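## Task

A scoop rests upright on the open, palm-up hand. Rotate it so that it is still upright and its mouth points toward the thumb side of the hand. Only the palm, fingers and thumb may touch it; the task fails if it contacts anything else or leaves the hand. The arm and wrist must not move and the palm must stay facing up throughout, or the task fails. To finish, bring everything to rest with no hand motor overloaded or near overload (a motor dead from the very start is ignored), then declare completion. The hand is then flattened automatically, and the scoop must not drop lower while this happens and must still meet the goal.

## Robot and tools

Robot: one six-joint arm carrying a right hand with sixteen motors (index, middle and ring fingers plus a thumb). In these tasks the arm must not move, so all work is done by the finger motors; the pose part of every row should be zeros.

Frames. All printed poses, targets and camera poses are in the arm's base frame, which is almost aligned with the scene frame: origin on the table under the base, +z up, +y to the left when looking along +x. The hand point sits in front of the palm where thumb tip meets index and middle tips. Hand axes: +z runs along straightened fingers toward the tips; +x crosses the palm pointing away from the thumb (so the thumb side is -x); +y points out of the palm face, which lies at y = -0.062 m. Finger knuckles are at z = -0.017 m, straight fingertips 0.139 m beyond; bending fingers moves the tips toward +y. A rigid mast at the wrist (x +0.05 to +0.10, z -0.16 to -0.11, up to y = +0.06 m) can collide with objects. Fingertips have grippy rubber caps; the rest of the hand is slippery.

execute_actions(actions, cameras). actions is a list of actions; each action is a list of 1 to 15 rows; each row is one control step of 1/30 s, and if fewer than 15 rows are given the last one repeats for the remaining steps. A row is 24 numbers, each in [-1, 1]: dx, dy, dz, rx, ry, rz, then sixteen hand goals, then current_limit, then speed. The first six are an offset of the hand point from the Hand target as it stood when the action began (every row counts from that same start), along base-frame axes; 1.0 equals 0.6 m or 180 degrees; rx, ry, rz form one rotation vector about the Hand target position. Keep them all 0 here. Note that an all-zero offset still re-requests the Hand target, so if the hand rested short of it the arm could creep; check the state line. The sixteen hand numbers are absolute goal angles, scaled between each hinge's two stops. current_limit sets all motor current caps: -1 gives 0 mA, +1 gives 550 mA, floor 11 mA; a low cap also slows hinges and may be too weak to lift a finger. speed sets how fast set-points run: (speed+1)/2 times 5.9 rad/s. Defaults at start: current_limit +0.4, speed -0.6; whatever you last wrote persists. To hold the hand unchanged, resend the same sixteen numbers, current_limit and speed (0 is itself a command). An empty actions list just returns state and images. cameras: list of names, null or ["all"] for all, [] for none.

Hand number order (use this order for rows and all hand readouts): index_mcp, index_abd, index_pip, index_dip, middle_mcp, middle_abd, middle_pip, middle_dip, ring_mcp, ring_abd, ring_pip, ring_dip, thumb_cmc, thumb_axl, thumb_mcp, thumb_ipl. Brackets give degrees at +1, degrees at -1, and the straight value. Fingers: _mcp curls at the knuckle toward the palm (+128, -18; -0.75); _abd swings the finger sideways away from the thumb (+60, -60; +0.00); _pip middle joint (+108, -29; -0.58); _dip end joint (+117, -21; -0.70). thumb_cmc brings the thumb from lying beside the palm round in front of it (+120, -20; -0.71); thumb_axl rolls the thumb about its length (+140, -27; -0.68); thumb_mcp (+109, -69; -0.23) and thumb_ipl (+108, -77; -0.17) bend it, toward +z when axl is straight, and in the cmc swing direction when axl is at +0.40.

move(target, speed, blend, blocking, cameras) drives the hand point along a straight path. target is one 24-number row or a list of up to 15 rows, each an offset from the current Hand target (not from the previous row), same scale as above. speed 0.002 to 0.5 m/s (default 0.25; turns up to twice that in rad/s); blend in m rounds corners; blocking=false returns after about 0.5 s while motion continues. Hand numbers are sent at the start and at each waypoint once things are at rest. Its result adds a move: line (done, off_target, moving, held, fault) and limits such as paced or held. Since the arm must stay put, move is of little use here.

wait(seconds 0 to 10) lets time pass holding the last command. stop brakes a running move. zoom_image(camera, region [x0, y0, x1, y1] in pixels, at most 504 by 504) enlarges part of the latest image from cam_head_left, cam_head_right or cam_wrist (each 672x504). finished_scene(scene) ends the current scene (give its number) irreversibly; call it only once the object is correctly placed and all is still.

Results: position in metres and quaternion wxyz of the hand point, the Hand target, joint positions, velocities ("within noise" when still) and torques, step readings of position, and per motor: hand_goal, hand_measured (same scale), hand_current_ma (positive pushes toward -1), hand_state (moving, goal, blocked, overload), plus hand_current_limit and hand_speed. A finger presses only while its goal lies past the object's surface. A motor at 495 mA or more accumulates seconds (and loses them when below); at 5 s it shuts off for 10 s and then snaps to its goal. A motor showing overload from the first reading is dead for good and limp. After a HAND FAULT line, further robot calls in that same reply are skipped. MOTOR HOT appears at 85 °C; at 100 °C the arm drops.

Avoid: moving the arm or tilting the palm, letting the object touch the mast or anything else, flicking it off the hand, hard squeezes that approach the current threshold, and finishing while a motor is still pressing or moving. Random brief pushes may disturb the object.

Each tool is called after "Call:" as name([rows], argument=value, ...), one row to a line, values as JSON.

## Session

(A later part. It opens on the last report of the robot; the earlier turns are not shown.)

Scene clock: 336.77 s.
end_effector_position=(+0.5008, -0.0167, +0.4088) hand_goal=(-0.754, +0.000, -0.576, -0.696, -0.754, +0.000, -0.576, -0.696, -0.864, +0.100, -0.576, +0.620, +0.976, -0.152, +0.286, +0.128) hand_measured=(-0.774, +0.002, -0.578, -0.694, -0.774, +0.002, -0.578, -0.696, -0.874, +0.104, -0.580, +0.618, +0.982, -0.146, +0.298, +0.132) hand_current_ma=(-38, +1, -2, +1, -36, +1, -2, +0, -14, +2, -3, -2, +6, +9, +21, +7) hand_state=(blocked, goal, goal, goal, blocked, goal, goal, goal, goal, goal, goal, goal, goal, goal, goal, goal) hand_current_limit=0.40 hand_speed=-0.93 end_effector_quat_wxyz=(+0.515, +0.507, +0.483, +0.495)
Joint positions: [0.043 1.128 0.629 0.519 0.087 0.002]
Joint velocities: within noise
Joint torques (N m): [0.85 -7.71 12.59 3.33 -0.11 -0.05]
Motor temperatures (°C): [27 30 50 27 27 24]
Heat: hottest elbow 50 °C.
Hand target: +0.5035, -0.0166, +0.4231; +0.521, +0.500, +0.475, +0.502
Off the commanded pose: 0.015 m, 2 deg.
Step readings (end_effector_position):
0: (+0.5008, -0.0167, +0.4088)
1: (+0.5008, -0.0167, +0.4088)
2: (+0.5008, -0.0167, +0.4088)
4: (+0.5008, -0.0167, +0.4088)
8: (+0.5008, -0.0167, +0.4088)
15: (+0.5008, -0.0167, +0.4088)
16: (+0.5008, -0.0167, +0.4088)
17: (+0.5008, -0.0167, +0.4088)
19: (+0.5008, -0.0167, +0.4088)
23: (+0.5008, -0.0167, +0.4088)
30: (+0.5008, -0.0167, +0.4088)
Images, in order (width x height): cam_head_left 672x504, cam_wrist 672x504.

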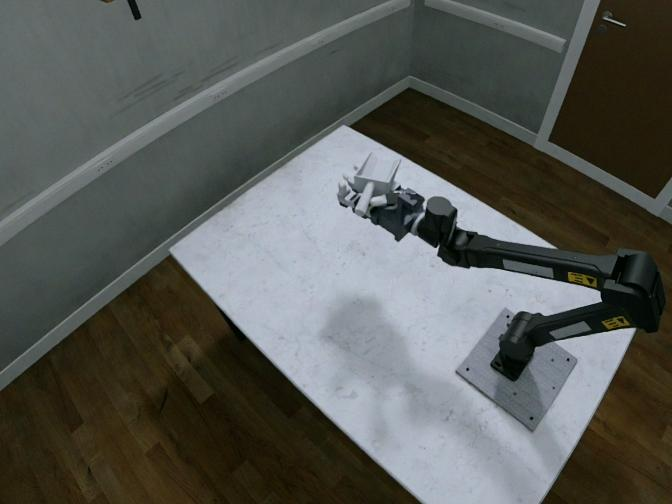

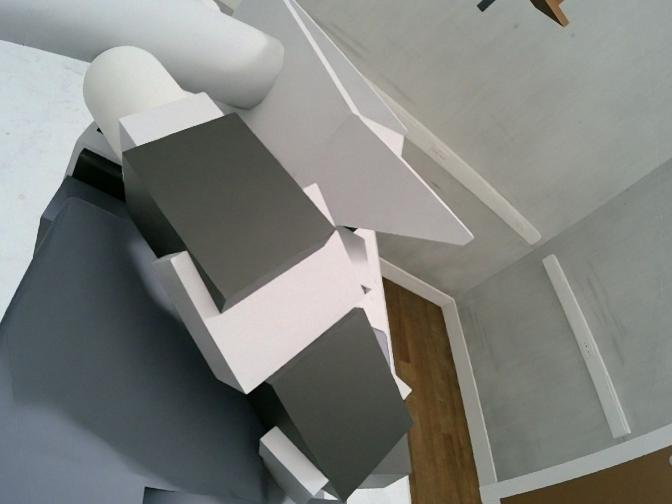

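Call:
execute_actions([
  [[0,0,0,0,0,0,-0.754,0.0,-0.576,-0.696,-0.754,0,-0.576,-0.696,-0.863,0.1,-0.576,0.62,0.98,-0.253,0.361,0.11,0.4,-0.93]],
  [[0,0,0,0,0,0,-0.754,0.0,-0.576,-0.696,-0.754,0,-0.576,-0.696,-0.863,0.1,-0.576,0.62,0.98,-0.253,0.361,0.11,0.4,-0.93]],
], cameras=["cam_wrist","cam_head_left","cam_head_right"])

Call:
zoom_image(camera="cam_head_left", region=[325, 145, 430, 225])

Call:
zoom_image(camera="cam_head_right", region=[320, 140, 425, 220])

Scene clock: 339.93 s.
end_effector_position=(+0.5008, -0.0167, +0.4088) hand_goal=(-0.754, +0.000, -0.576, -0.696, -0.754, +0.000, -0.576, -0.696, -0.864, +0.100, -0.576, +0.620, +0.980, -0.254, +0.360, +0.110) hand_measured=(-0.774, +0.002, -0.578, -0.694, -0.774, +0.002, -0.578, -0.696, -0.874, +0.104, -0.580, +0.618, +0.986, -0.244, +0.364, +0.114) hand_current_ma=(-38, +1, -2, +1, -36, +1, -2, +0, -14, +2, -3, -2, +8, +19, +4, +7) hand_state=(blocked, goal, goal, goal, blocked, goal, goal, goal, goal, goal, goal, goal, goal, goal, goal, goal) hand_current_limit=0.40 hand_speed=-0.93 end_effector_quat_wxyz=(+0.515, +0.507, +0.483, +0.495)
Joint positions: [0.043 1.128 0.629 0.519 0.087 0.002]
Joint velocities: within noise
Joint torques (N m): [0.79 -7.71 12.6 3.32 -0.11 -0.05]
Motor temperatures (°C): [27 30 50 27 27 24]
Heat: hottest elbow 50 °C.
Hand target: +0.5035, -0.0166, +0.4231; +0.521, +0.500, +0.475, +0.502
Off the commanded pose: 0.015 m, 2 deg.
Step readings (end_effector_position):
0: (+0.5008, -0.0167, +0.4088)
1: (+0.5008, -0.0167, +0.4088)
2: (+0.5008, -0.0167, +0.4088)
4: (+0.5008, -0.0167, +0.4088)
8: (+0.5008, -0.0167, +0.4088)
15: (+0.5008, -0.0167, +0.4088)
16: (+0.5008, -0.0167, +0.4088)
17: (+0.5008, -0.0167, +0.4088)
19: (+0.5008, -0.0167, +0.4088)
23: (+0.5008, -0.0167, +0.4088)
30: (+0.5008, -0.0167, +0.4088)

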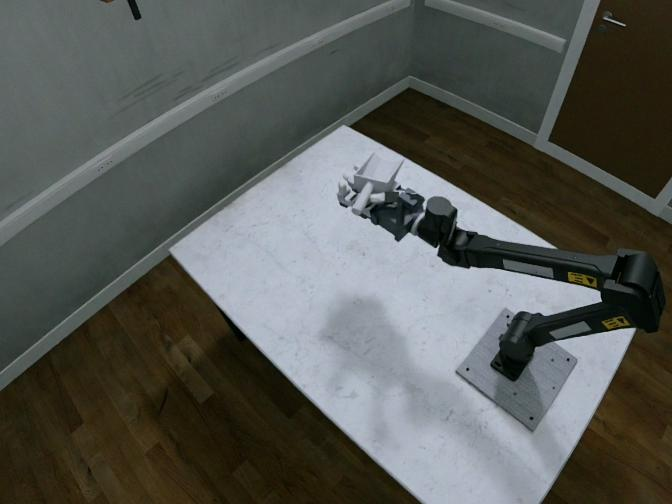

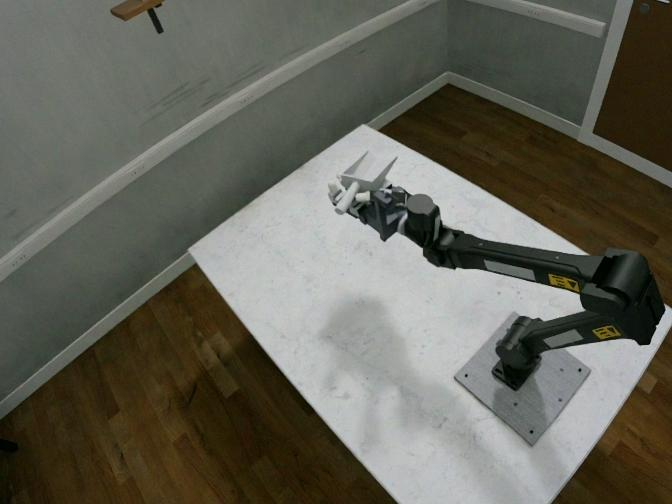

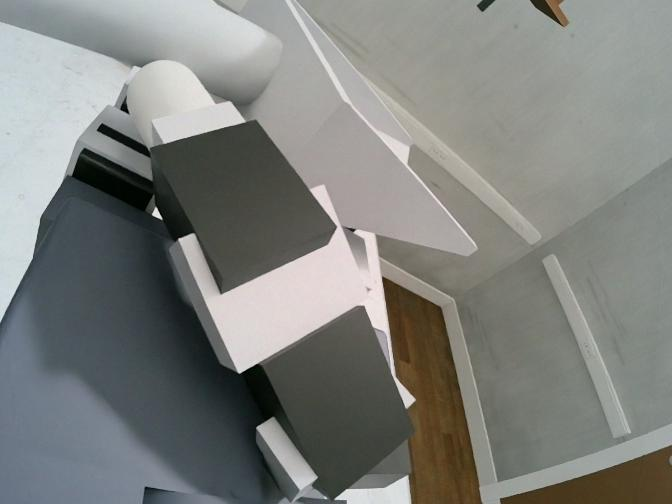

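Scaled by 4.800.

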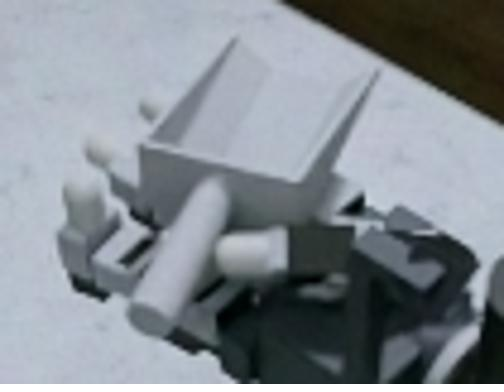

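Scaled by 4.800.

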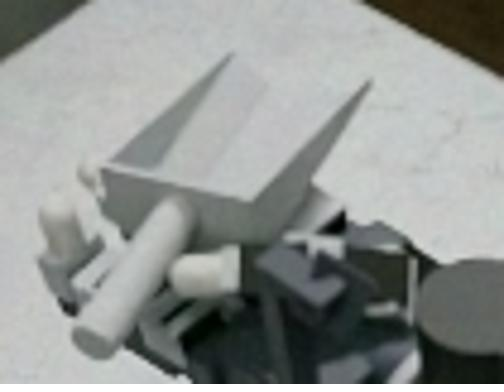

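Call:
execute_actions([
  [[0,0,0,0,0,0,-0.754,0.0,-0.576,-0.696,-0.754,0,-0.576,-0.696,-0.863,0.1,-0.576,0.62,0.98,-0.3,0.4,0.07,0.4,-0.93]],
  [[0,0,0,0,0,0,-0.754,0.0,-0.576,-0.696,-0.754,0,-0.576,-0.696,-0.863,0.1,-0.576,0.62,0.98,-0.347,0.438,0.032,0.4,-0.93]],
  [[0,0,0,0,0,0,-0.754,0.0,-0.576,-0.696,-0.754,0,-0.576,-0.696,-0.863,0.1,-0.576,0.62,0.98,-0.347,0.438,0.032,0.4,-0.93]],
], cameras=["cam_wrist","cam_head_left"])

Call:
zoom_image(camera="cam_head_left", region=[325, 145, 430, 225])

Scene clock: 342.87 s.
end_effector_position=(+0.5008, -0.0167, +0.4088) hand_goal=(-0.754, +0.000, -0.576, -0.696, -0.754, +0.000, -0.576, -0.696, -0.864, +0.100, -0.576, +0.620, +0.980, -0.348, +0.438, +0.032) hand_measured=(-0.774, +0.002, -0.578, -0.694, -0.774, +0.002, -0.578, -0.696, -0.874, +0.104, -0.580, +0.618, +0.990, -0.326, +0.440, +0.036) hand_current_ma=(-38, +1, -2, +1, -36, +1, -2, +0, -14, +2, -3, -2, +11, +49, +2, +7) hand_state=(blocked, goal, goal, goal, blocked, goal, goal, goal, goal, goal, goal, goal, goal, blocked, goal, goal) hand_current_limit=0.40 hand_speed=-0.93 end_effector_quat_wxyz=(+0.515, +0.507, +0.483, +0.495)
Joint positions: [0.043 1.128 0.629 0.519 0.087 0.002]
Joint velocities: within noise
Joint torques (N m): [0.79 -7.77 12.6 3.32 -0.11 -0.06]
Motor temperatures (°C): [27 30 50 27 27 24]
Heat: hottest elbow 50 °C.
Hand target: +0.5035, -0.0166, +0.4231; +0.521, +0.500, +0.475, +0.502
Off the commanded pose: 0.015 m, 2 deg.
Step readings (end_effector_position):
0: (+0.5008, -0.0167, +0.4088)
1: (+0.5008, -0.0167, +0.4088)
2: (+0.5008, -0.0167, +0.4088)
4: (+0.5008, -0.0167, +0.4088)
8: (+0.5008, -0.0167, +0.4088)
15: (+0.5008, -0.0167, +0.4088)
16: (+0.5008, -0.0167, +0.4088)
17: (+0.5008, -0.0167, +0.4088)
19: (+0.5008, -0.0167, +0.4088)
23: (+0.5008, -0.0167, +0.4088)
30: (+0.5008, -0.0167, +0.4088)
31: (+0.5008, -0.0167, +0.4088)
32: (+0.5008, -0.0167, +0.4088)
34: (+0.5008, -0.0167, +0.4088)
38: (+0.5008, -0.0167, +0.4088)
45: (+0.5008, -0.0167, +0.4088)
Images, in order (width x height): cam_head_left 672x504, cam_wrist 672x504.

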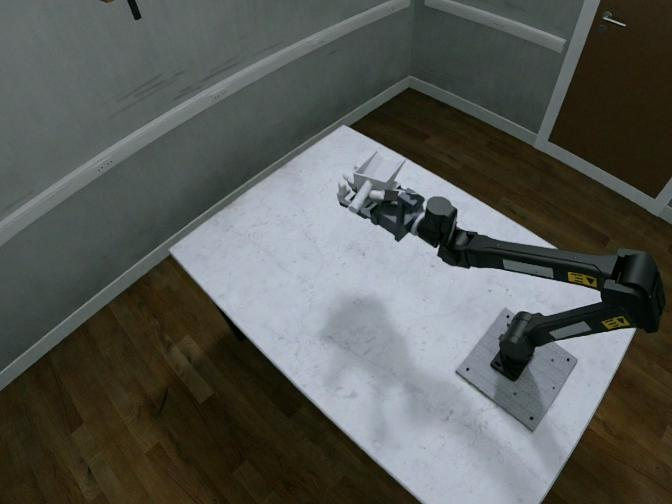

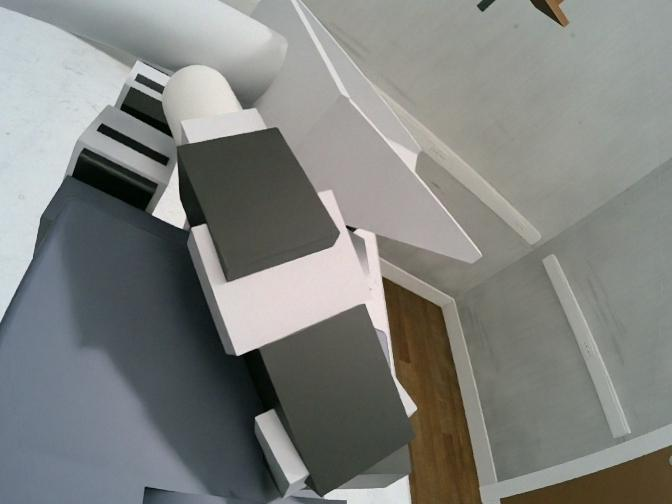

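Scaled by 4.800.

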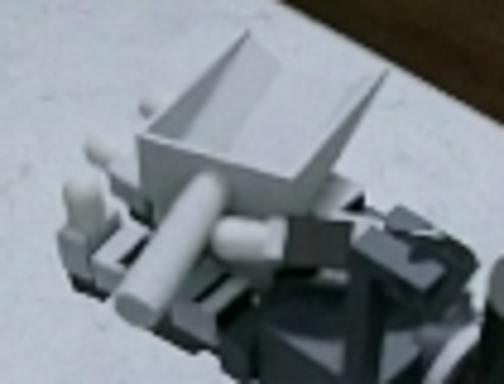

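Call:
execute_actions([
  [[0,0,0,0,0,0,-0.754,0.0,-0.576,0.0,-0.754,0,-0.576,-0.696,-0.863,0.1,-0.576,0.62,0.98,-0.347,0.438,0.032,0.4,-0.8]],
  [[0,0,0,0,0,0,-0.754,0.0,-0.576,0.3,-0.754,0,-0.576,-0.696,-0.863,0.1,-0.576,0.62,0.98,-0.347,0.438,0.032,0.4,-0.9]],
  [[0,0,0,0,0,0,-0.754,0.0,-0.576,0.3,-0.754,0,-0.576,-0.696,-0.863,0.1,-0.576,0.62,0.98,-0.347,0.438,0.032,0.4,-0.9]],
], cameras=["cam_wrist","cam_head_left"])

Call:
zoom_image(camera="cam_head_left", region=[325, 145, 430, 225])

Scene clock: 348.53 s.
end_effector_position=(+0.5008, -0.0167, +0.4088) hand_goal=(-0.754, +0.000, -0.576, +0.300, -0.754, +0.000, -0.576, -0.696, -0.864, +0.100, -0.576, +0.620, +0.980, -0.348, +0.438, +0.032) hand_measured=(-0.774, +0.002, -0.582, +0.288, -0.774, +0.002, -0.578, -0.696, -0.874, +0.104, -0.580, +0.618, +0.990, -0.328, +0.440, +0.036) hand_current_ma=(-38, +1, -5, -15, -36, +1, -2, +0, -14, +2, -3, -2, +12, +45, +3, +6) hand_state=(blocked, goal, goal, goal, blocked, goal, goal, goal, goal, goal, goal, goal, goal, blocked, goal, goal) hand_current_limit=0.40 hand_speed=-0.90 end_effector_quat_wxyz=(+0.515, +0.507, +0.483, +0.495)
Joint positions: [0.043 1.128 0.629 0.519 0.087 0.002]
Joint velocities: within noise
Joint torques (N m): [0.85 -7.77 12.6 3.3 -0.11 -0.06]
Motor temperatures (°C): [27 30 50 27 27 24]
Heat: hottest elbow 50 °C.
Hand target: +0.5035, -0.0166, +0.4231; +0.521, +0.500, +0.475, +0.502
Off the commanded pose: 0.015 m, 2 deg.
Step readings (end_effector_position):
0: (+0.5008, -0.0167, +0.4088)
1: (+0.5008, -0.0167, +0.4088)
2: (+0.5008, -0.0167, +0.4088)
4: (+0.5008, -0.0167, +0.4088)
8: (+0.5008, -0.0167, +0.4088)
15: (+0.5008, -0.0167, +0.4088)
16: (+0.5008, -0.0167, +0.4088)
17: (+0.5008, -0.0167, +0.4088)
19: (+0.5008, -0.0167, +0.4088)
23: (+0.5008, -0.0167, +0.4088)
30: (+0.5008, -0.0167, +0.4088)
31: (+0.5008, -0.0167, +0.4088)
32: (+0.5008, -0.0167, +0.4088)
34: (+0.5008, -0.0167, +0.4088)
38: (+0.5008, -0.0167, +0.4088)
45: (+0.5008, -0.0167, +0.4088)
Images, in order (width x height): cam_head_left 672x504, cam_wrist 672x504.

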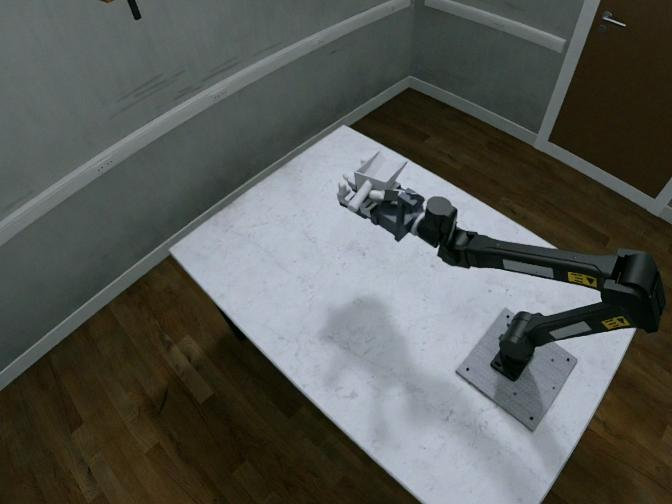

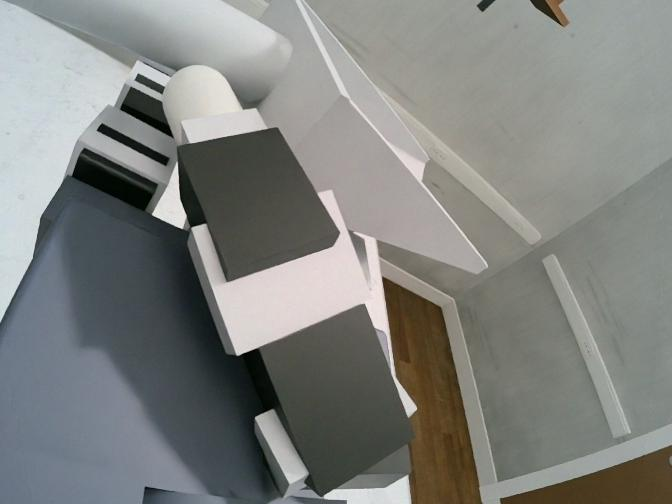

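Scaled by 4.800.

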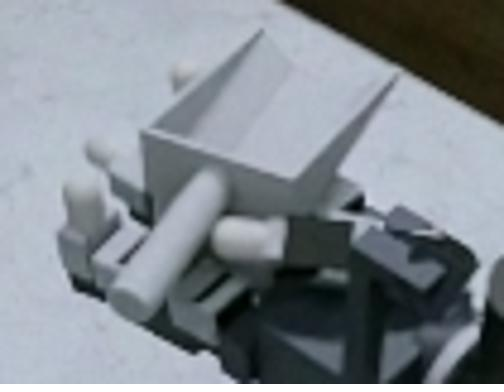

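Call:
execute_actions([
  [[0,0,0,0,0,0,-0.754,0.0,-0.576,0.45,-0.754,0,-0.576,-0.696,-0.863,0.1,-0.576,0.62,0.98,-0.347,0.438,0.032,0.4,-0.92]],
  [[0,0,0,0,0,0,-0.754,0.0,-0.576,0.6,-0.754,0,-0.576,-0.696,-0.863,0.1,-0.576,0.62,0.98,-0.347,0.438,0.032,0.4,-0.92]],
  [[0,0,0,0,0,0,-0.754,0.0,-0.576,0.6,-0.754,0,-0.576,-0.696,-0.863,0.1,-0.576,0.62,0.98,-0.347,0.438,0.032,0.4,-0.92]],
], cameras=["cam_wrist","cam_head_left"])

Call:
zoom_image(camera="cam_head_left", region=[325, 145, 430, 225])

Scene clock: 350.87 s.
end_effector_position=(+0.5008, -0.0167, +0.4088) hand_goal=(-0.754, +0.000, -0.576, +0.600, -0.754, +0.000, -0.576, -0.696, -0.864, +0.100, -0.576, +0.620, +0.980, -0.348, +0.438, +0.032) hand_measured=(-0.776, -0.002, -0.586, +0.570, -0.774, +0.002, -0.578, -0.696, -0.874, +0.104, -0.580, +0.618, +0.994, -0.328, +0.438, +0.034) hand_current_ma=(-39, -2, -11, -60, -36, +1, -2, +0, -14, +2, -3, -2, +20, +45, +0, +3) hand_state=(blocked, goal, goal, blocked, blocked, goal, goal, goal, goal, goal, goal, goal, goal, blocked, goal, goal) hand_current_limit=0.40 hand_speed=-0.92 end_effector_quat_wxyz=(+0.515, +0.507, +0.483, +0.495)
Joint positions: [0.043 1.128 0.629 0.519 0.087 0.002]
Joint velocities: within noise
Joint torques (N m): [0.91 -7.77 12.59 3.3 -0.11 -0.06]
Motor temperatures (°C): [27 30 50 27 27 24]
Heat: hottest elbow 50 °C.
Hand target: +0.5035, -0.0166, +0.4231; +0.521, +0.500, +0.475, +0.502
Off the commanded pose: 0.015 m, 2 deg.
Step readings (end_effector_position):
0: (+0.5008, -0.0167, +0.4088)
1: (+0.5008, -0.0167, +0.4088)
2: (+0.5008, -0.0167, +0.4088)
4: (+0.5008, -0.0167, +0.4088)
8: (+0.5008, -0.0167, +0.4088)
15: (+0.5008, -0.0167, +0.4088)
16: (+0.5008, -0.0167, +0.4088)
17: (+0.5008, -0.0167, +0.4088)
19: (+0.5008, -0.0167, +0.4088)
23: (+0.5008, -0.0167, +0.4088)
30: (+0.5008, -0.0167, +0.4088)
31: (+0.5008, -0.0167, +0.4088)
32: (+0.5008, -0.0167, +0.4088)
34: (+0.5008, -0.0167, +0.4088)
38: (+0.5008, -0.0167, +0.4088)
45: (+0.5008, -0.0167, +0.4088)
Images, in order (width x height): cam_head_left 672x504, cam_wrist 672x504.

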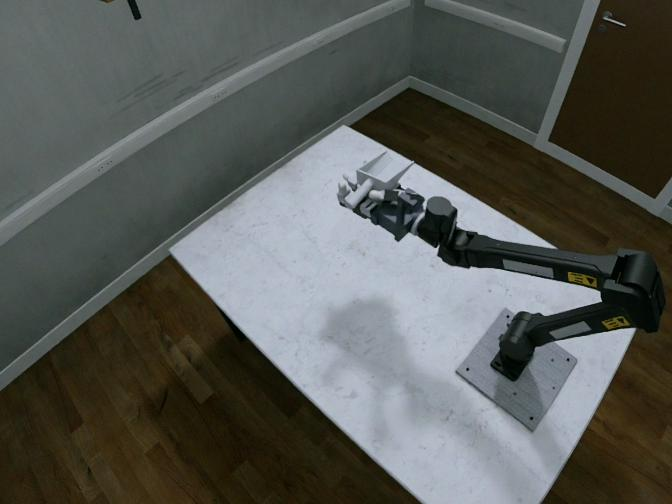

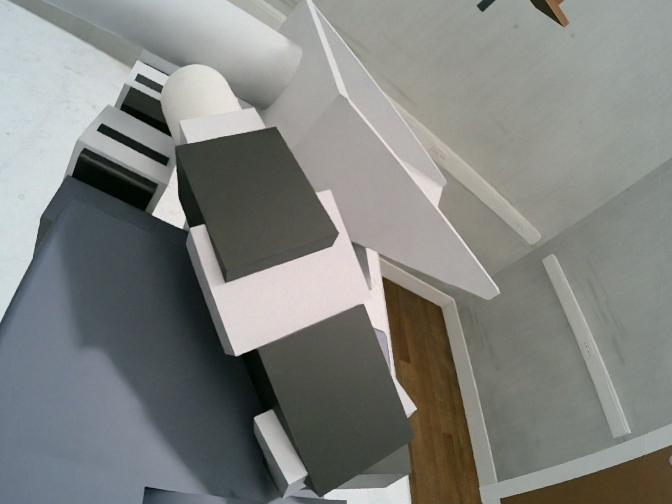

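Scaled by 4.800.

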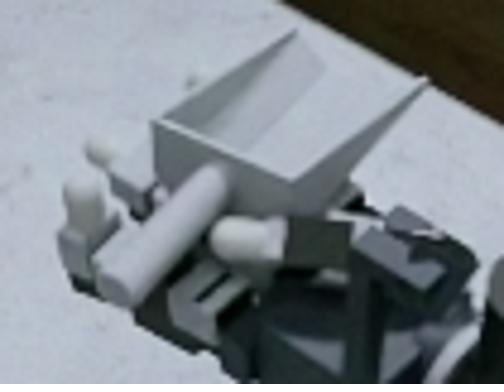

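Call:
execute_actions([
  [[0,0,0,0,0,0,-0.754,0.0,-0.576,0.7,-0.754,0,-0.576,-0.696,-0.863,0.1,-0.576,0.62,0.98,-0.347,0.438,0.032,0.4,-0.93]],
  [[0,0,0,0,0,0,-0.754,0.0,-0.576,0.78,-0.754,0,-0.576,-0.696,-0.863,0.1,-0.576,0.62,0.98,-0.347,0.438,0.032,0.4,-0.93]],
  [[0,0,0,0,0,0,-0.754,0.0,-0.576,0.78,-0.754,0,-0.576,-0.696,-0.863,0.1,-0.576,0.62,0.98,-0.347,0.438,0.032,0.4,-0.93]],
], cameras=["cam_wrist","cam_head_left","cam_head_right"])

Call:
zoom_image(camera="cam_head_left", region=[325, 145, 430, 225])

Call:
zoom_image(camera="cam_head_right", region=[320, 140, 425, 220])

Scene clock: 354.23 s.
end_effector_position=(+0.5008, -0.0167, +0.4088) hand_goal=(-0.754, +0.000, -0.576, +0.780, -0.754, +0.000, -0.576, -0.696, -0.864, +0.100, -0.576, +0.620, +0.980, -0.348, +0.438, +0.032) hand_measured=(-0.780, -0.008, -0.598, +0.706, -0.774, +0.002, -0.578, -0.696, -0.874, +0.104, -0.580, +0.618, +0.998, -0.320, +0.432, +0.032) hand_current_ma=(-53, -8, -36, -206, -38, +1, -2, +0, -14, +2, -3, -2, +31, +72, -10, +1) hand_state=(blocked, goal, blocked, blocked, blocked, goal, goal, goal, goal, goal, goal, goal, goal, blocked, goal, goal) hand_current_limit=0.40 hand_speed=-0.93 end_effector_quat_wxyz=(+0.515, +0.507, +0.483, +0.495)
Joint positions: [0.043 1.128 0.629 0.519 0.087 0.002]
Joint velocities: within noise
Joint torques (N m): [0.73 -7.71 12.59 3.33 -0.11 -0.05]
Motor temperatures (°C): [27 30 50 27 27 24]
Heat: hottest elbow 50 °C.
Hand target: +0.5035, -0.0166, +0.4231; +0.521, +0.500, +0.475, +0.502
Off the commanded pose: 0.015 m, 2 deg.
Step readings (end_effector_position):
0: (+0.5008, -0.0167, +0.4088)
1: (+0.5008, -0.0167, +0.4088)
2: (+0.5008, -0.0167, +0.4088)
4: (+0.5008, -0.0167, +0.4088)
8: (+0.5008, -0.0167, +0.4088)
15: (+0.5008, -0.0167, +0.4088)
16: (+0.5008, -0.0167, +0.4088)
17: (+0.5008, -0.0167, +0.4088)
19: (+0.5008, -0.0167, +0.4088)
23: (+0.5008, -0.0167, +0.4088)
30: (+0.5008, -0.0167, +0.4088)
31: (+0.5008, -0.0167, +0.4088)
32: (+0.5008, -0.0167, +0.4088)
34: (+0.5008, -0.0167, +0.4088)
38: (+0.5008, -0.0167, +0.4088)
45: (+0.5008, -0.0167, +0.4088)

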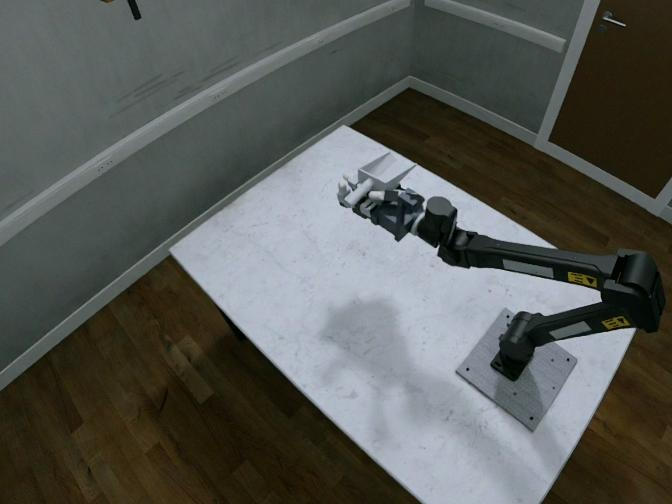

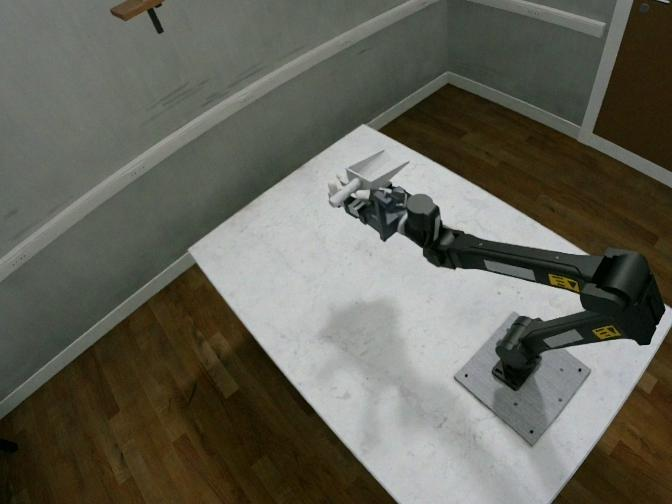

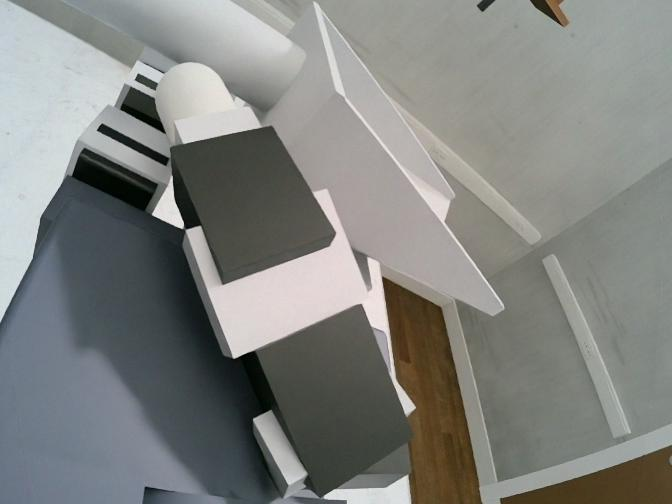

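Scaled by 4.800.

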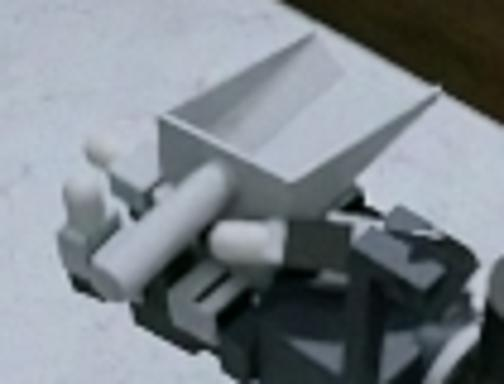

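Scaled by 4.800.

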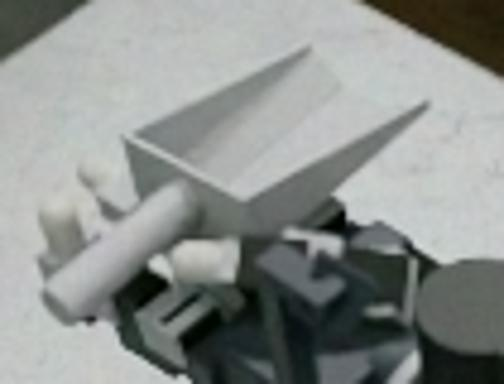

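Call:
execute_actions([
  [[0,0,0,0,0,0,-0.754,0.0,-0.576,0.68,-0.754,0,-0.576,-0.696,-0.863,0.1,-0.576,0.62,0.98,-0.32,0.438,0.032,0.4,-0.94]],
  [[0,0,0,0,0,0,-0.754,0.0,-0.576,0.68,-0.754,0,-0.576,-0.696,-0.863,0.1,-0.576,0.62,0.98,-0.32,0.438,0.032,0.4,-0.94]],
], cameras=["cam_head_left"])

Call:
zoom_image(camera="cam_head_left", region=[325, 145, 430, 225])

Scene clock: 357.53 s.
end_effector_position=(+0.5008, -0.0167, +0.4088) hand_goal=(-0.754, +0.000, -0.576, +0.680, -0.754, +0.000, -0.576, -0.696, -0.864, +0.100, -0.576, +0.620, +0.980, -0.320, +0.438, +0.032) hand_measured=(-0.780, -0.002, -0.586, +0.682, -0.776, +0.000, -0.578, -0.696, -0.874, +0.104, -0.580, +0.618, +0.998, -0.308, +0.438, +0.032) hand_current_ma=(-53, -1, -14, +2, -40, +0, -2, +0, -14, +2, -3, -2, +31, +19, +0, +1) hand_state=(blocked, goal, goal, goal, blocked, goal, goal, goal, goal, goal, goal, goal, goal, goal, goal, goal) hand_current_limit=0.40 hand_speed=-0.94 end_effector_quat_wxyz=(+0.515, +0.507, +0.483, +0.495)
Joint positions: [0.043 1.128 0.629 0.519 0.087 0.002]
Joint velocities: within noise
Joint torques (N m): [0.85 -7.71 12.59 3.33 -0.11 -0.06]
Motor temperatures (°C): [27 30 50 27 27 24]
Heat: hottest elbow 50 °C.
Hand target: +0.5035, -0.0166, +0.4231; +0.521, +0.500, +0.475, +0.502
Off the commanded pose: 0.015 m, 2 deg.
Step readings (end_effector_position):
0: (+0.5008, -0.0167, +0.4088)
1: (+0.5008, -0.0167, +0.4088)
2: (+0.5008, -0.0167, +0.4088)
4: (+0.5008, -0.0167, +0.4088)
8: (+0.5008, -0.0167, +0.4088)
15: (+0.5008, -0.0167, +0.4088)
16: (+0.5008, -0.0167, +0.4088)
17: (+0.5008, -0.0167, +0.4088)
19: (+0.5008, -0.0167, +0.4088)
23: (+0.5008, -0.0167, +0.4088)
30: (+0.5008, -0.0167, +0.4088)
Images, in order (width x height): cam_head_left 672x504.

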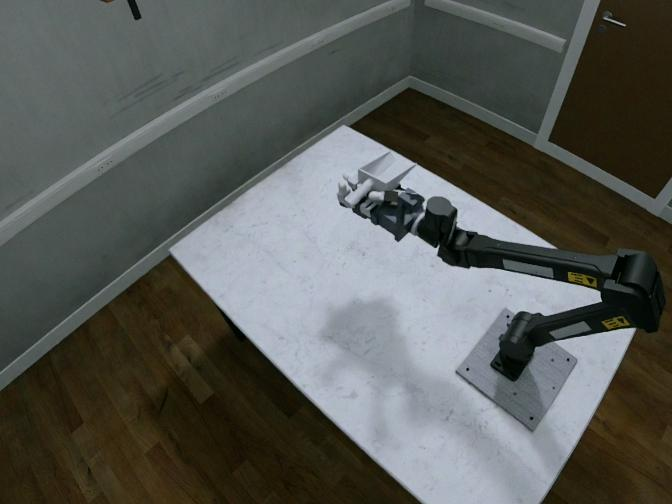

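Scaled by 4.800.

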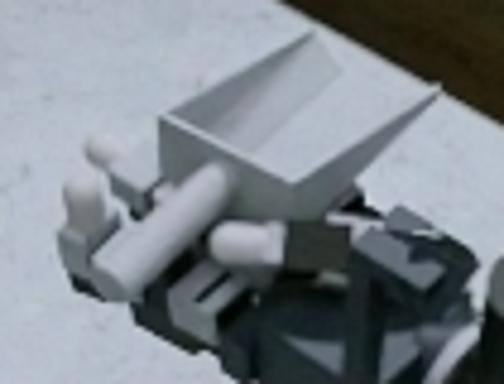

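Call:
execute_actions(actions=[], cameras=["cam_wrist"])

Call:
zoom_image(camera="cam_wrist", region=[150, 0, 520, 320])

Scene clock: 359.60 s.
end_effector_position=(+0.5008, -0.0167, +0.4088) hand_goal=(-0.754, +0.000, -0.576, +0.680, -0.754, +0.000, -0.576, -0.696, -0.864, +0.100, -0.576, +0.620, +0.980, -0.320, +0.438, +0.032) hand_measured=(-0.780, -0.002, -0.586, +0.682, -0.776, +0.000, -0.578, -0.696, -0.874, +0.104, -0.580, +0.618, +0.998, -0.308, +0.438, +0.032) hand_current_ma=(-53, -1, -14, +2, -40, +0, -2, +0, -14, +2, -3, -2, +31, +19, +0, +1) hand_state=(blocked, goal, goal, goal, blocked, goal, goal, goal, goal, goal, goal, goal, goal, goal, goal, goal) hand_current_limit=0.40 hand_speed=-0.94 end_effector_quat_wxyz=(+0.515, +0.507, +0.483, +0.495)
Joint positions: [0.043 1.128 0.629 0.519 0.087 0.002]
Joint velocities: within noise
Joint torques (N m): [0.85 -7.71 12.6 3.34 -0.11 -0.06]
Motor temperatures (°C): [26 30 50 27 27 24]
Heat: hottest elbow 50 °C.
Hand target: +0.5035, -0.0166, +0.4231; +0.521, +0.500, +0.475, +0.502
Off the commanded pose: 0.015 m, 2 deg.
Images, in order (width x height): cam_wrist 672x504.

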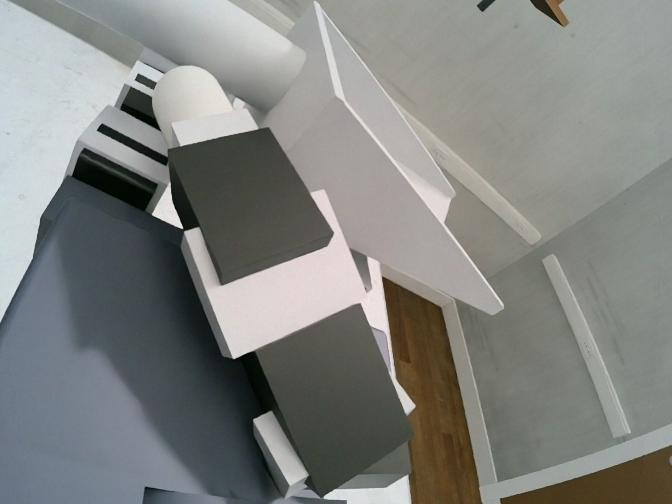

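Scaled by 1.362 from the camera's 672x504 image, which has a finer 960x720 frame.

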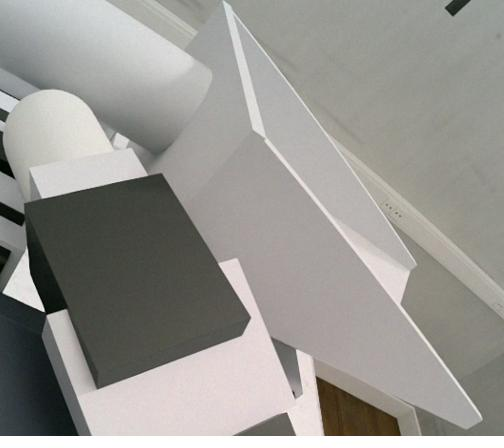

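Call:
execute_actions([
  [[0,0,0,0,0,0,-0.754,0.0,-0.576,0.7,-0.754,0,-0.576,-0.696,-0.863,0.1,-0.576,0.62,0.98,-0.32,0.438,0.032,0.4,-0.94]],
  [[0,0,0,0,0,0,-0.754,-0.06,-0.576,0.7,-0.754,0,-0.576,-0.696,-0.863,0.1,-0.576,0.62,0.98,-0.32,0.438,0.032,0.4,-0.95]],
  [[0,0,0,0,0,0,-0.754,-0.1,-0.576,0.7,-0.754,0,-0.576,-0.696,-0.863,0.1,-0.576,0.62,0.98,-0.32,0.438,0.032,0.4,-0.95]],
  [[0,0,0,0,0,0,-0.754,-0.1,-0.576,0.7,-0.754,0,-0.576,-0.696,-0.863,0.1,-0.576,0.62,0.98,-0.32,0.438,0.032,0.4,-0.95]],
], cameras=["cam_head_left","cam_wrist"])

Call:
zoom_image(camera="cam_head_left", region=[325, 145, 430, 225])

Scene clock: 364.20 s.
end_effector_position=(+0.5008, -0.0167, +0.4088) hand_goal=(-0.754, -0.100, -0.576, +0.700, -0.754, +0.000, -0.576, -0.696, -0.864, +0.100, -0.576, +0.620, +0.980, -0.320, +0.438, +0.032) hand_measured=(-0.780, -0.094, -0.586, +0.694, -0.776, +0.000, -0.578, -0.696, -0.874, +0.104, -0.580, +0.618, +0.998, -0.308, +0.440, +0.032) hand_current_ma=(-53, +5, -14, -7, -40, +0, -2, +0, -14, +2, -3, -2, +31, +19, +1, +1) hand_state=(blocked, goal, goal, goal, blocked, goal, goal, goal, goal, goal, goal, goal, goal, goal, goal, goal) hand_current_limit=0.40 hand_speed=-0.95 end_effector_quat_wxyz=(+0.515, +0.507, +0.483, +0.495)
Joint positions: [0.043 1.128 0.629 0.519 0.087 0.002]
Joint velocities: within noise
Joint torques (N m): [0.85 -7.71 12.62 3.33 -0.11 -0.06]
Motor temperatures (°C): [26 30 51 27 27 24]
Heat: hottest elbow 51 °C.
Hand target: +0.5035, -0.0166, +0.4231; +0.521, +0.500, +0.475, +0.502
Off the commanded pose: 0.015 m, 2 deg.
Step readings (end_effector_position):
0: (+0.5008, -0.0167, +0.4088)
1: (+0.5008, -0.0167, +0.4088)
2: (+0.5008, -0.0167, +0.4088)
4: (+0.5008, -0.0167, +0.4088)
8: (+0.5008, -0.0167, +0.4088)
15: (+0.5008, -0.0167, +0.4088)
16: (+0.5008, -0.0167, +0.4088)
17: (+0.5008, -0.0167, +0.4088)
19: (+0.5008, -0.0167, +0.4088)
23: (+0.5008, -0.0167, +0.4088)
30: (+0.5008, -0.0167, +0.4088)
31: (+0.5008, -0.0167, +0.4088)
32: (+0.5008, -0.0167, +0.4088)
34: (+0.5008, -0.0167, +0.4088)
38: (+0.5008, -0.0167, +0.4088)
45: (+0.5008, -0.0167, +0.4088)
46: (+0.5008, -0.0167, +0.4088)
47: (+0.5008, -0.0167, +0.4088)
49: (+0.5008, -0.0167, +0.4088)
53: (+0.5008, -0.0167, +0.4088)
60: (+0.5008, -0.0167, +0.4088)
Images, in order (width x height): cam_head_left 672x504, cam_wrist 672x504.

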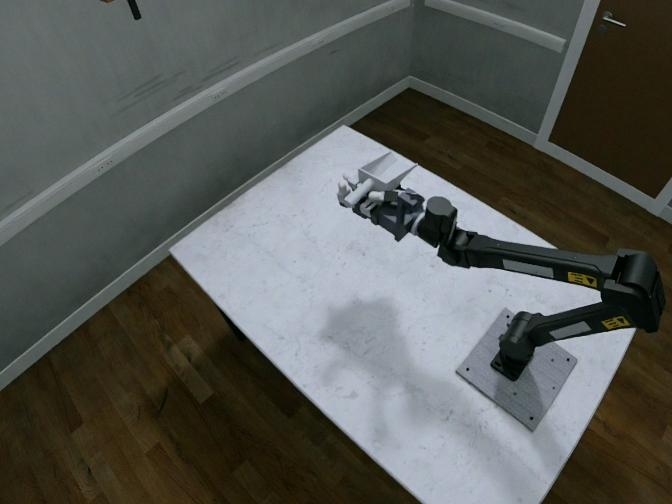

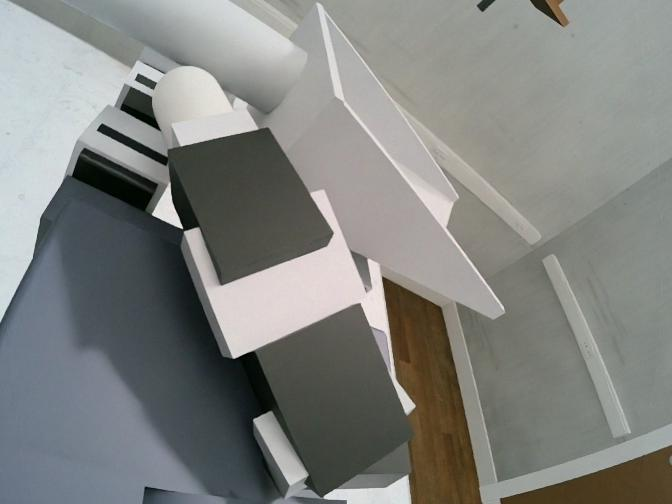

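Scaled by 4.800.

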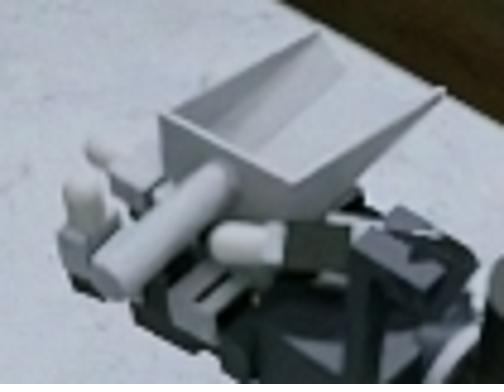

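Call:
execute_actions([
  [[0,0,0,0,0,0,-0.754,-0.1,-0.576,0.76,-0.754,0,-0.576,-0.696,-0.863,0.1,-0.576,0.62,0.98,-0.32,0.438,0.032,0.4,-0.94]],
  [[0,0,0,0,0,0,-0.754,-0.15,-0.576,0.76,-0.754,0,-0.576,-0.696,-0.863,0.1,-0.576,0.62,0.98,-0.32,0.438,0.032,0.4,-0.95]],
  [[0,0,0,0,0,0,-0.754,-0.2,-0.576,0.76,-0.754,0,-0.576,-0.696,-0.863,0.1,-0.576,0.62,0.98,-0.32,0.438,0.032,0.4,-0.95]],
  [[0,0,0,0,0,0,-0.754,-0.2,-0.576,0.76,-0.754,0,-0.576,-0.696,-0.863,0.1,-0.576,0.62,0.98,-0.32,0.438,0.032,0.4,-0.95]],
], cameras=["cam_head_left","cam_wrist"])

Call:
zoom_image(camera="cam_head_left", region=[325, 145, 430, 225])

Scene clock: 367.33 s.
end_effector_position=(+0.5008, -0.0167, +0.4088) hand_goal=(-0.754, -0.200, -0.576, +0.760, -0.754, +0.000, -0.576, -0.696, -0.864, +0.100, -0.576, +0.620, +0.980, -0.320, +0.438, +0.032) hand_measured=(-0.780, -0.192, -0.588, +0.742, -0.776, +0.000, -0.578, -0.696, -0.874, +0.104, -0.580, +0.618, +0.998, -0.308, +0.438, +0.032) hand_current_ma=(-53, +6, -15, -28, -40, +0, -2, +0, -14, +2, -3, -2, +31, +22, -1, +1) hand_state=(blocked, goal, goal, goal, blocked, goal, goal, goal, goal, goal, goal, goal, goal, goal, goal, goal) hand_current_limit=0.40 hand_speed=-0.95 end_effector_quat_wxyz=(+0.515, +0.507, +0.483, +0.495)
Joint positions: [0.043 1.128 0.629 0.519 0.087 0.002]
Joint velocities: within noise
Joint torques (N m): [0.79 -7.77 12.6 3.32 -0.11 -0.06]
Motor temperatures (°C): [26 30 51 27 27 24]
Heat: hottest elbow 51 °C.
Hand target: +0.5035, -0.0166, +0.4231; +0.521, +0.500, +0.475, +0.502
Off the commanded pose: 0.015 m, 2 deg.
Step readings (end_effector_position):
0: (+0.5008, -0.0167, +0.4088)
1: (+0.5008, -0.0167, +0.4088)
2: (+0.5008, -0.0167, +0.4088)
4: (+0.5008, -0.0167, +0.4088)
8: (+0.5008, -0.0167, +0.4088)
15: (+0.5008, -0.0167, +0.4088)
16: (+0.5008, -0.0167, +0.4088)
17: (+0.5008, -0.0167, +0.4088)
19: (+0.5008, -0.0167, +0.4088)
23: (+0.5008, -0.0167, +0.4088)
30: (+0.5008, -0.0167, +0.4088)
31: (+0.5008, -0.0167, +0.4088)
32: (+0.5008, -0.0167, +0.4088)
34: (+0.5008, -0.0167, +0.4088)
38: (+0.5008, -0.0167, +0.4088)
45: (+0.5008, -0.0167, +0.4088)
46: (+0.5008, -0.0167, +0.4088)
47: (+0.5008, -0.0167, +0.4088)
49: (+0.5008, -0.0167, +0.4088)
53: (+0.5008, -0.0167, +0.4088)
60: (+0.5008, -0.0167, +0.4088)
Images, in order (width x height): cam_head_left 672x504, cam_wrist 672x504.

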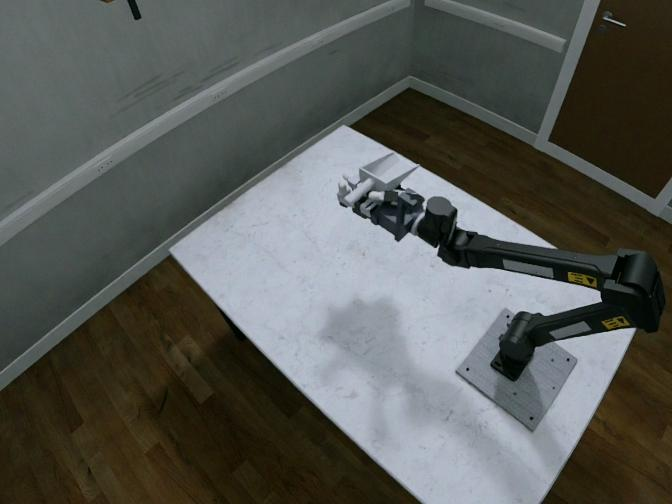

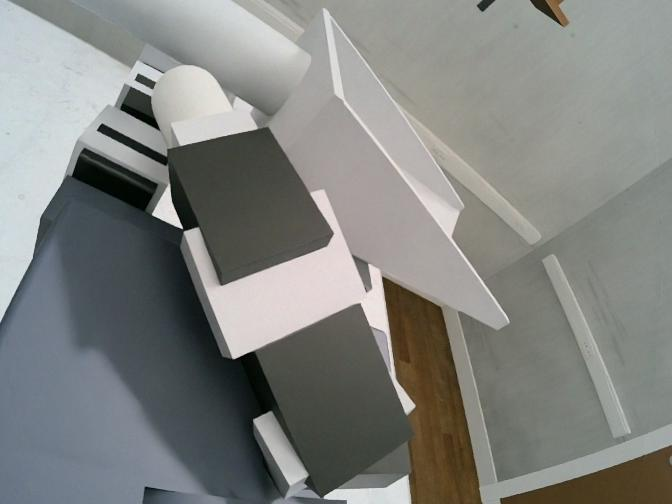

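Scaled by 4.800.

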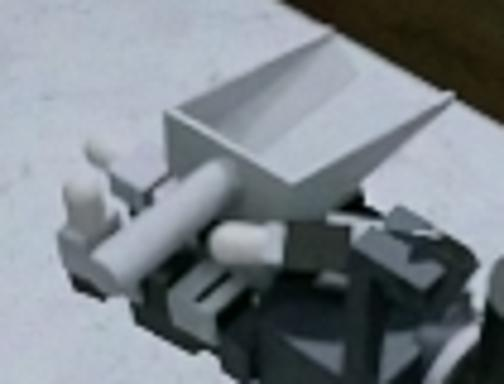

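Call:
execute_actions([
  [[0,0,0,0,0,0,-0.754,-0.2,-0.576,0.65,-0.754,0,-0.576,-0.696,-0.863,0.1,-0.576,0.62,0.98,-0.32,0.438,0.032,0.4,-0.94]],
  [[0,0,0,0,0,0,-0.754,-0.2,-0.576,0.65,-0.754,0,-0.576,-0.696,-0.863,0.1,-0.576,0.62,0.98,-0.32,0.4,0.032,0.4,-0.94]],
  [[0,0,0,0,0,0,-0.754,-0.2,-0.576,0.5,-0.754,0,-0.576,-0.696,-0.863,0.1,-0.576,0.62,0.98,-0.32,0.3,-0.03,0.4,-0.92]],
  [[0,0,0,0,0,0,-0.754,-0.2,-0.576,0.4,-0.754,0,-0.576,-0.696,-0.863,0.1,-0.576,0.62,0.98,-0.32,0.2,-0.1,0.4,-0.9]],
  [[0,0,0,0,0,0,-0.754,-0.2,-0.576,0.2,-0.754,0,-0.576,-0.696,-0.863,0.1,-0.576,0.62,0.98,-0.32,0.1,-0.168,0.4,-0.88]],
], cameras=["cam_head_left","cam_wrist"])

Call:
zoom_image(camera="cam_head_left", region=[325, 145, 430, 225])

Scene clock: 373.67 s.
end_effector_position=(+0.5008, -0.0167, +0.4088) hand_goal=(-0.754, -0.200, -0.576, +0.200, -0.754, +0.000, -0.576, -0.696, -0.864, +0.100, -0.576, +0.620, +0.980, -0.320, +0.100, -0.168) hand_measured=(-0.780, -0.198, -0.584, +0.202, -0.776, +0.000, -0.578, -0.696, -0.874, +0.104, -0.580, +0.618, +0.998, -0.314, +0.110, -0.164) hand_current_ma=(-52, +2, -10, +2, -40, +0, -2, +0, -14, +2, -3, -2, +28, +6, +16, +6) hand_state=(blocked, goal, goal, goal, blocked, goal, goal, goal, goal, goal, goal, goal, goal, goal, goal, goal) hand_current_limit=0.40 hand_speed=-0.88 end_effector_quat_wxyz=(+0.515, +0.507, +0.483, +0.495)
Joint positions: [0.043 1.128 0.629 0.519 0.087 0.002]
Joint velocities: within noise
Joint torques (N m): [0.79 -7.65 12.59 3.3 -0.11 -0.05]
Motor temperatures (°C): [26 30 51 27 27 24]
Heat: hottest elbow 51 °C.
Hand target: +0.5035, -0.0166, +0.4231; +0.521, +0.500, +0.475, +0.502
Off the commanded pose: 0.015 m, 2 deg.
Step readings (end_effector_position):
0: (+0.5008, -0.0167, +0.4088)
1: (+0.5008, -0.0167, +0.4088)
2: (+0.5008, -0.0167, +0.4088)
4: (+0.5008, -0.0167, +0.4088)
8: (+0.5008, -0.0167, +0.4088)
15: (+0.5008, -0.0167, +0.4088)
16: (+0.5008, -0.0167, +0.4088)
17: (+0.5008, -0.0167, +0.4088)
19: (+0.5008, -0.0167, +0.4088)
23: (+0.5008, -0.0167, +0.4088)
30: (+0.5008, -0.0167, +0.4088)
31: (+0.5008, -0.0167, +0.4088)
32: (+0.5008, -0.0167, +0.4088)
34: (+0.5008, -0.0167, +0.4088)
38: (+0.5008, -0.0167, +0.4088)
45: (+0.5008, -0.0167, +0.4088)
46: (+0.5008, -0.0167, +0.4088)
47: (+0.5008, -0.0167, +0.4088)
49: (+0.5008, -0.0167, +0.4088)
53: (+0.5008, -0.0167, +0.4088)
60: (+0.5008, -0.0167, +0.4088)
61: (+0.5008, -0.0167, +0.4088)
62: (+0.5008, -0.0167, +0.4088)
64: (+0.5008, -0.0167, +0.4088)
68: (+0.5008, -0.0167, +0.4088)
75: (+0.5008, -0.0167, +0.4088)
Images, in order (width x height): cam_head_left 672x504, cam_wrist 672x504.

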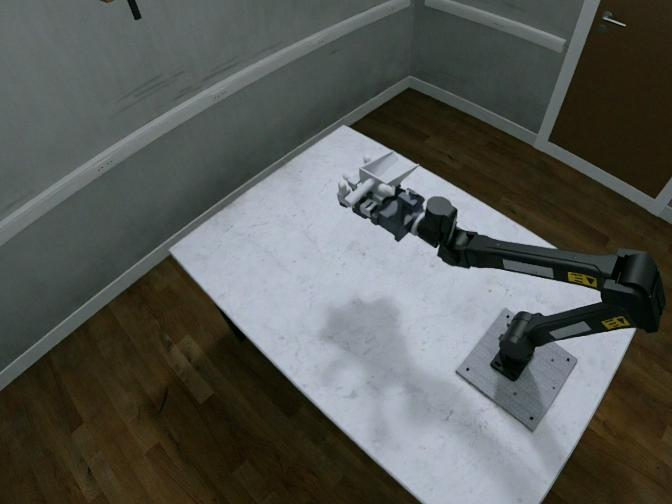

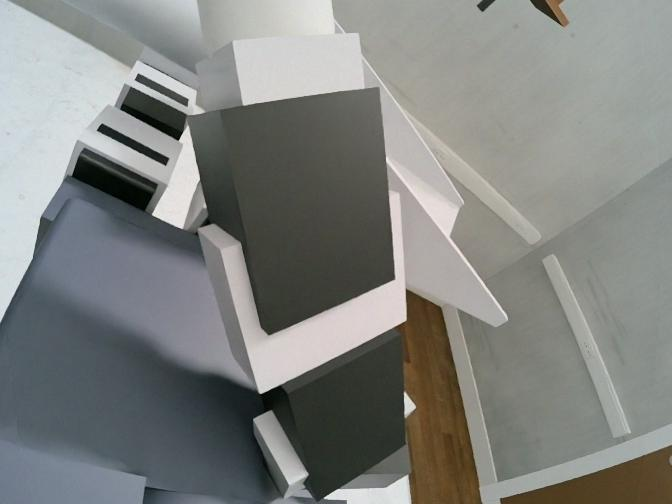

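Scaled by 4.800.

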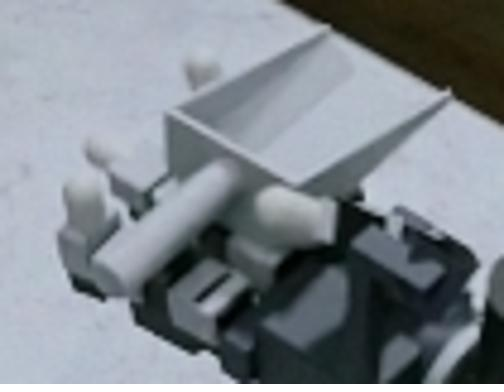

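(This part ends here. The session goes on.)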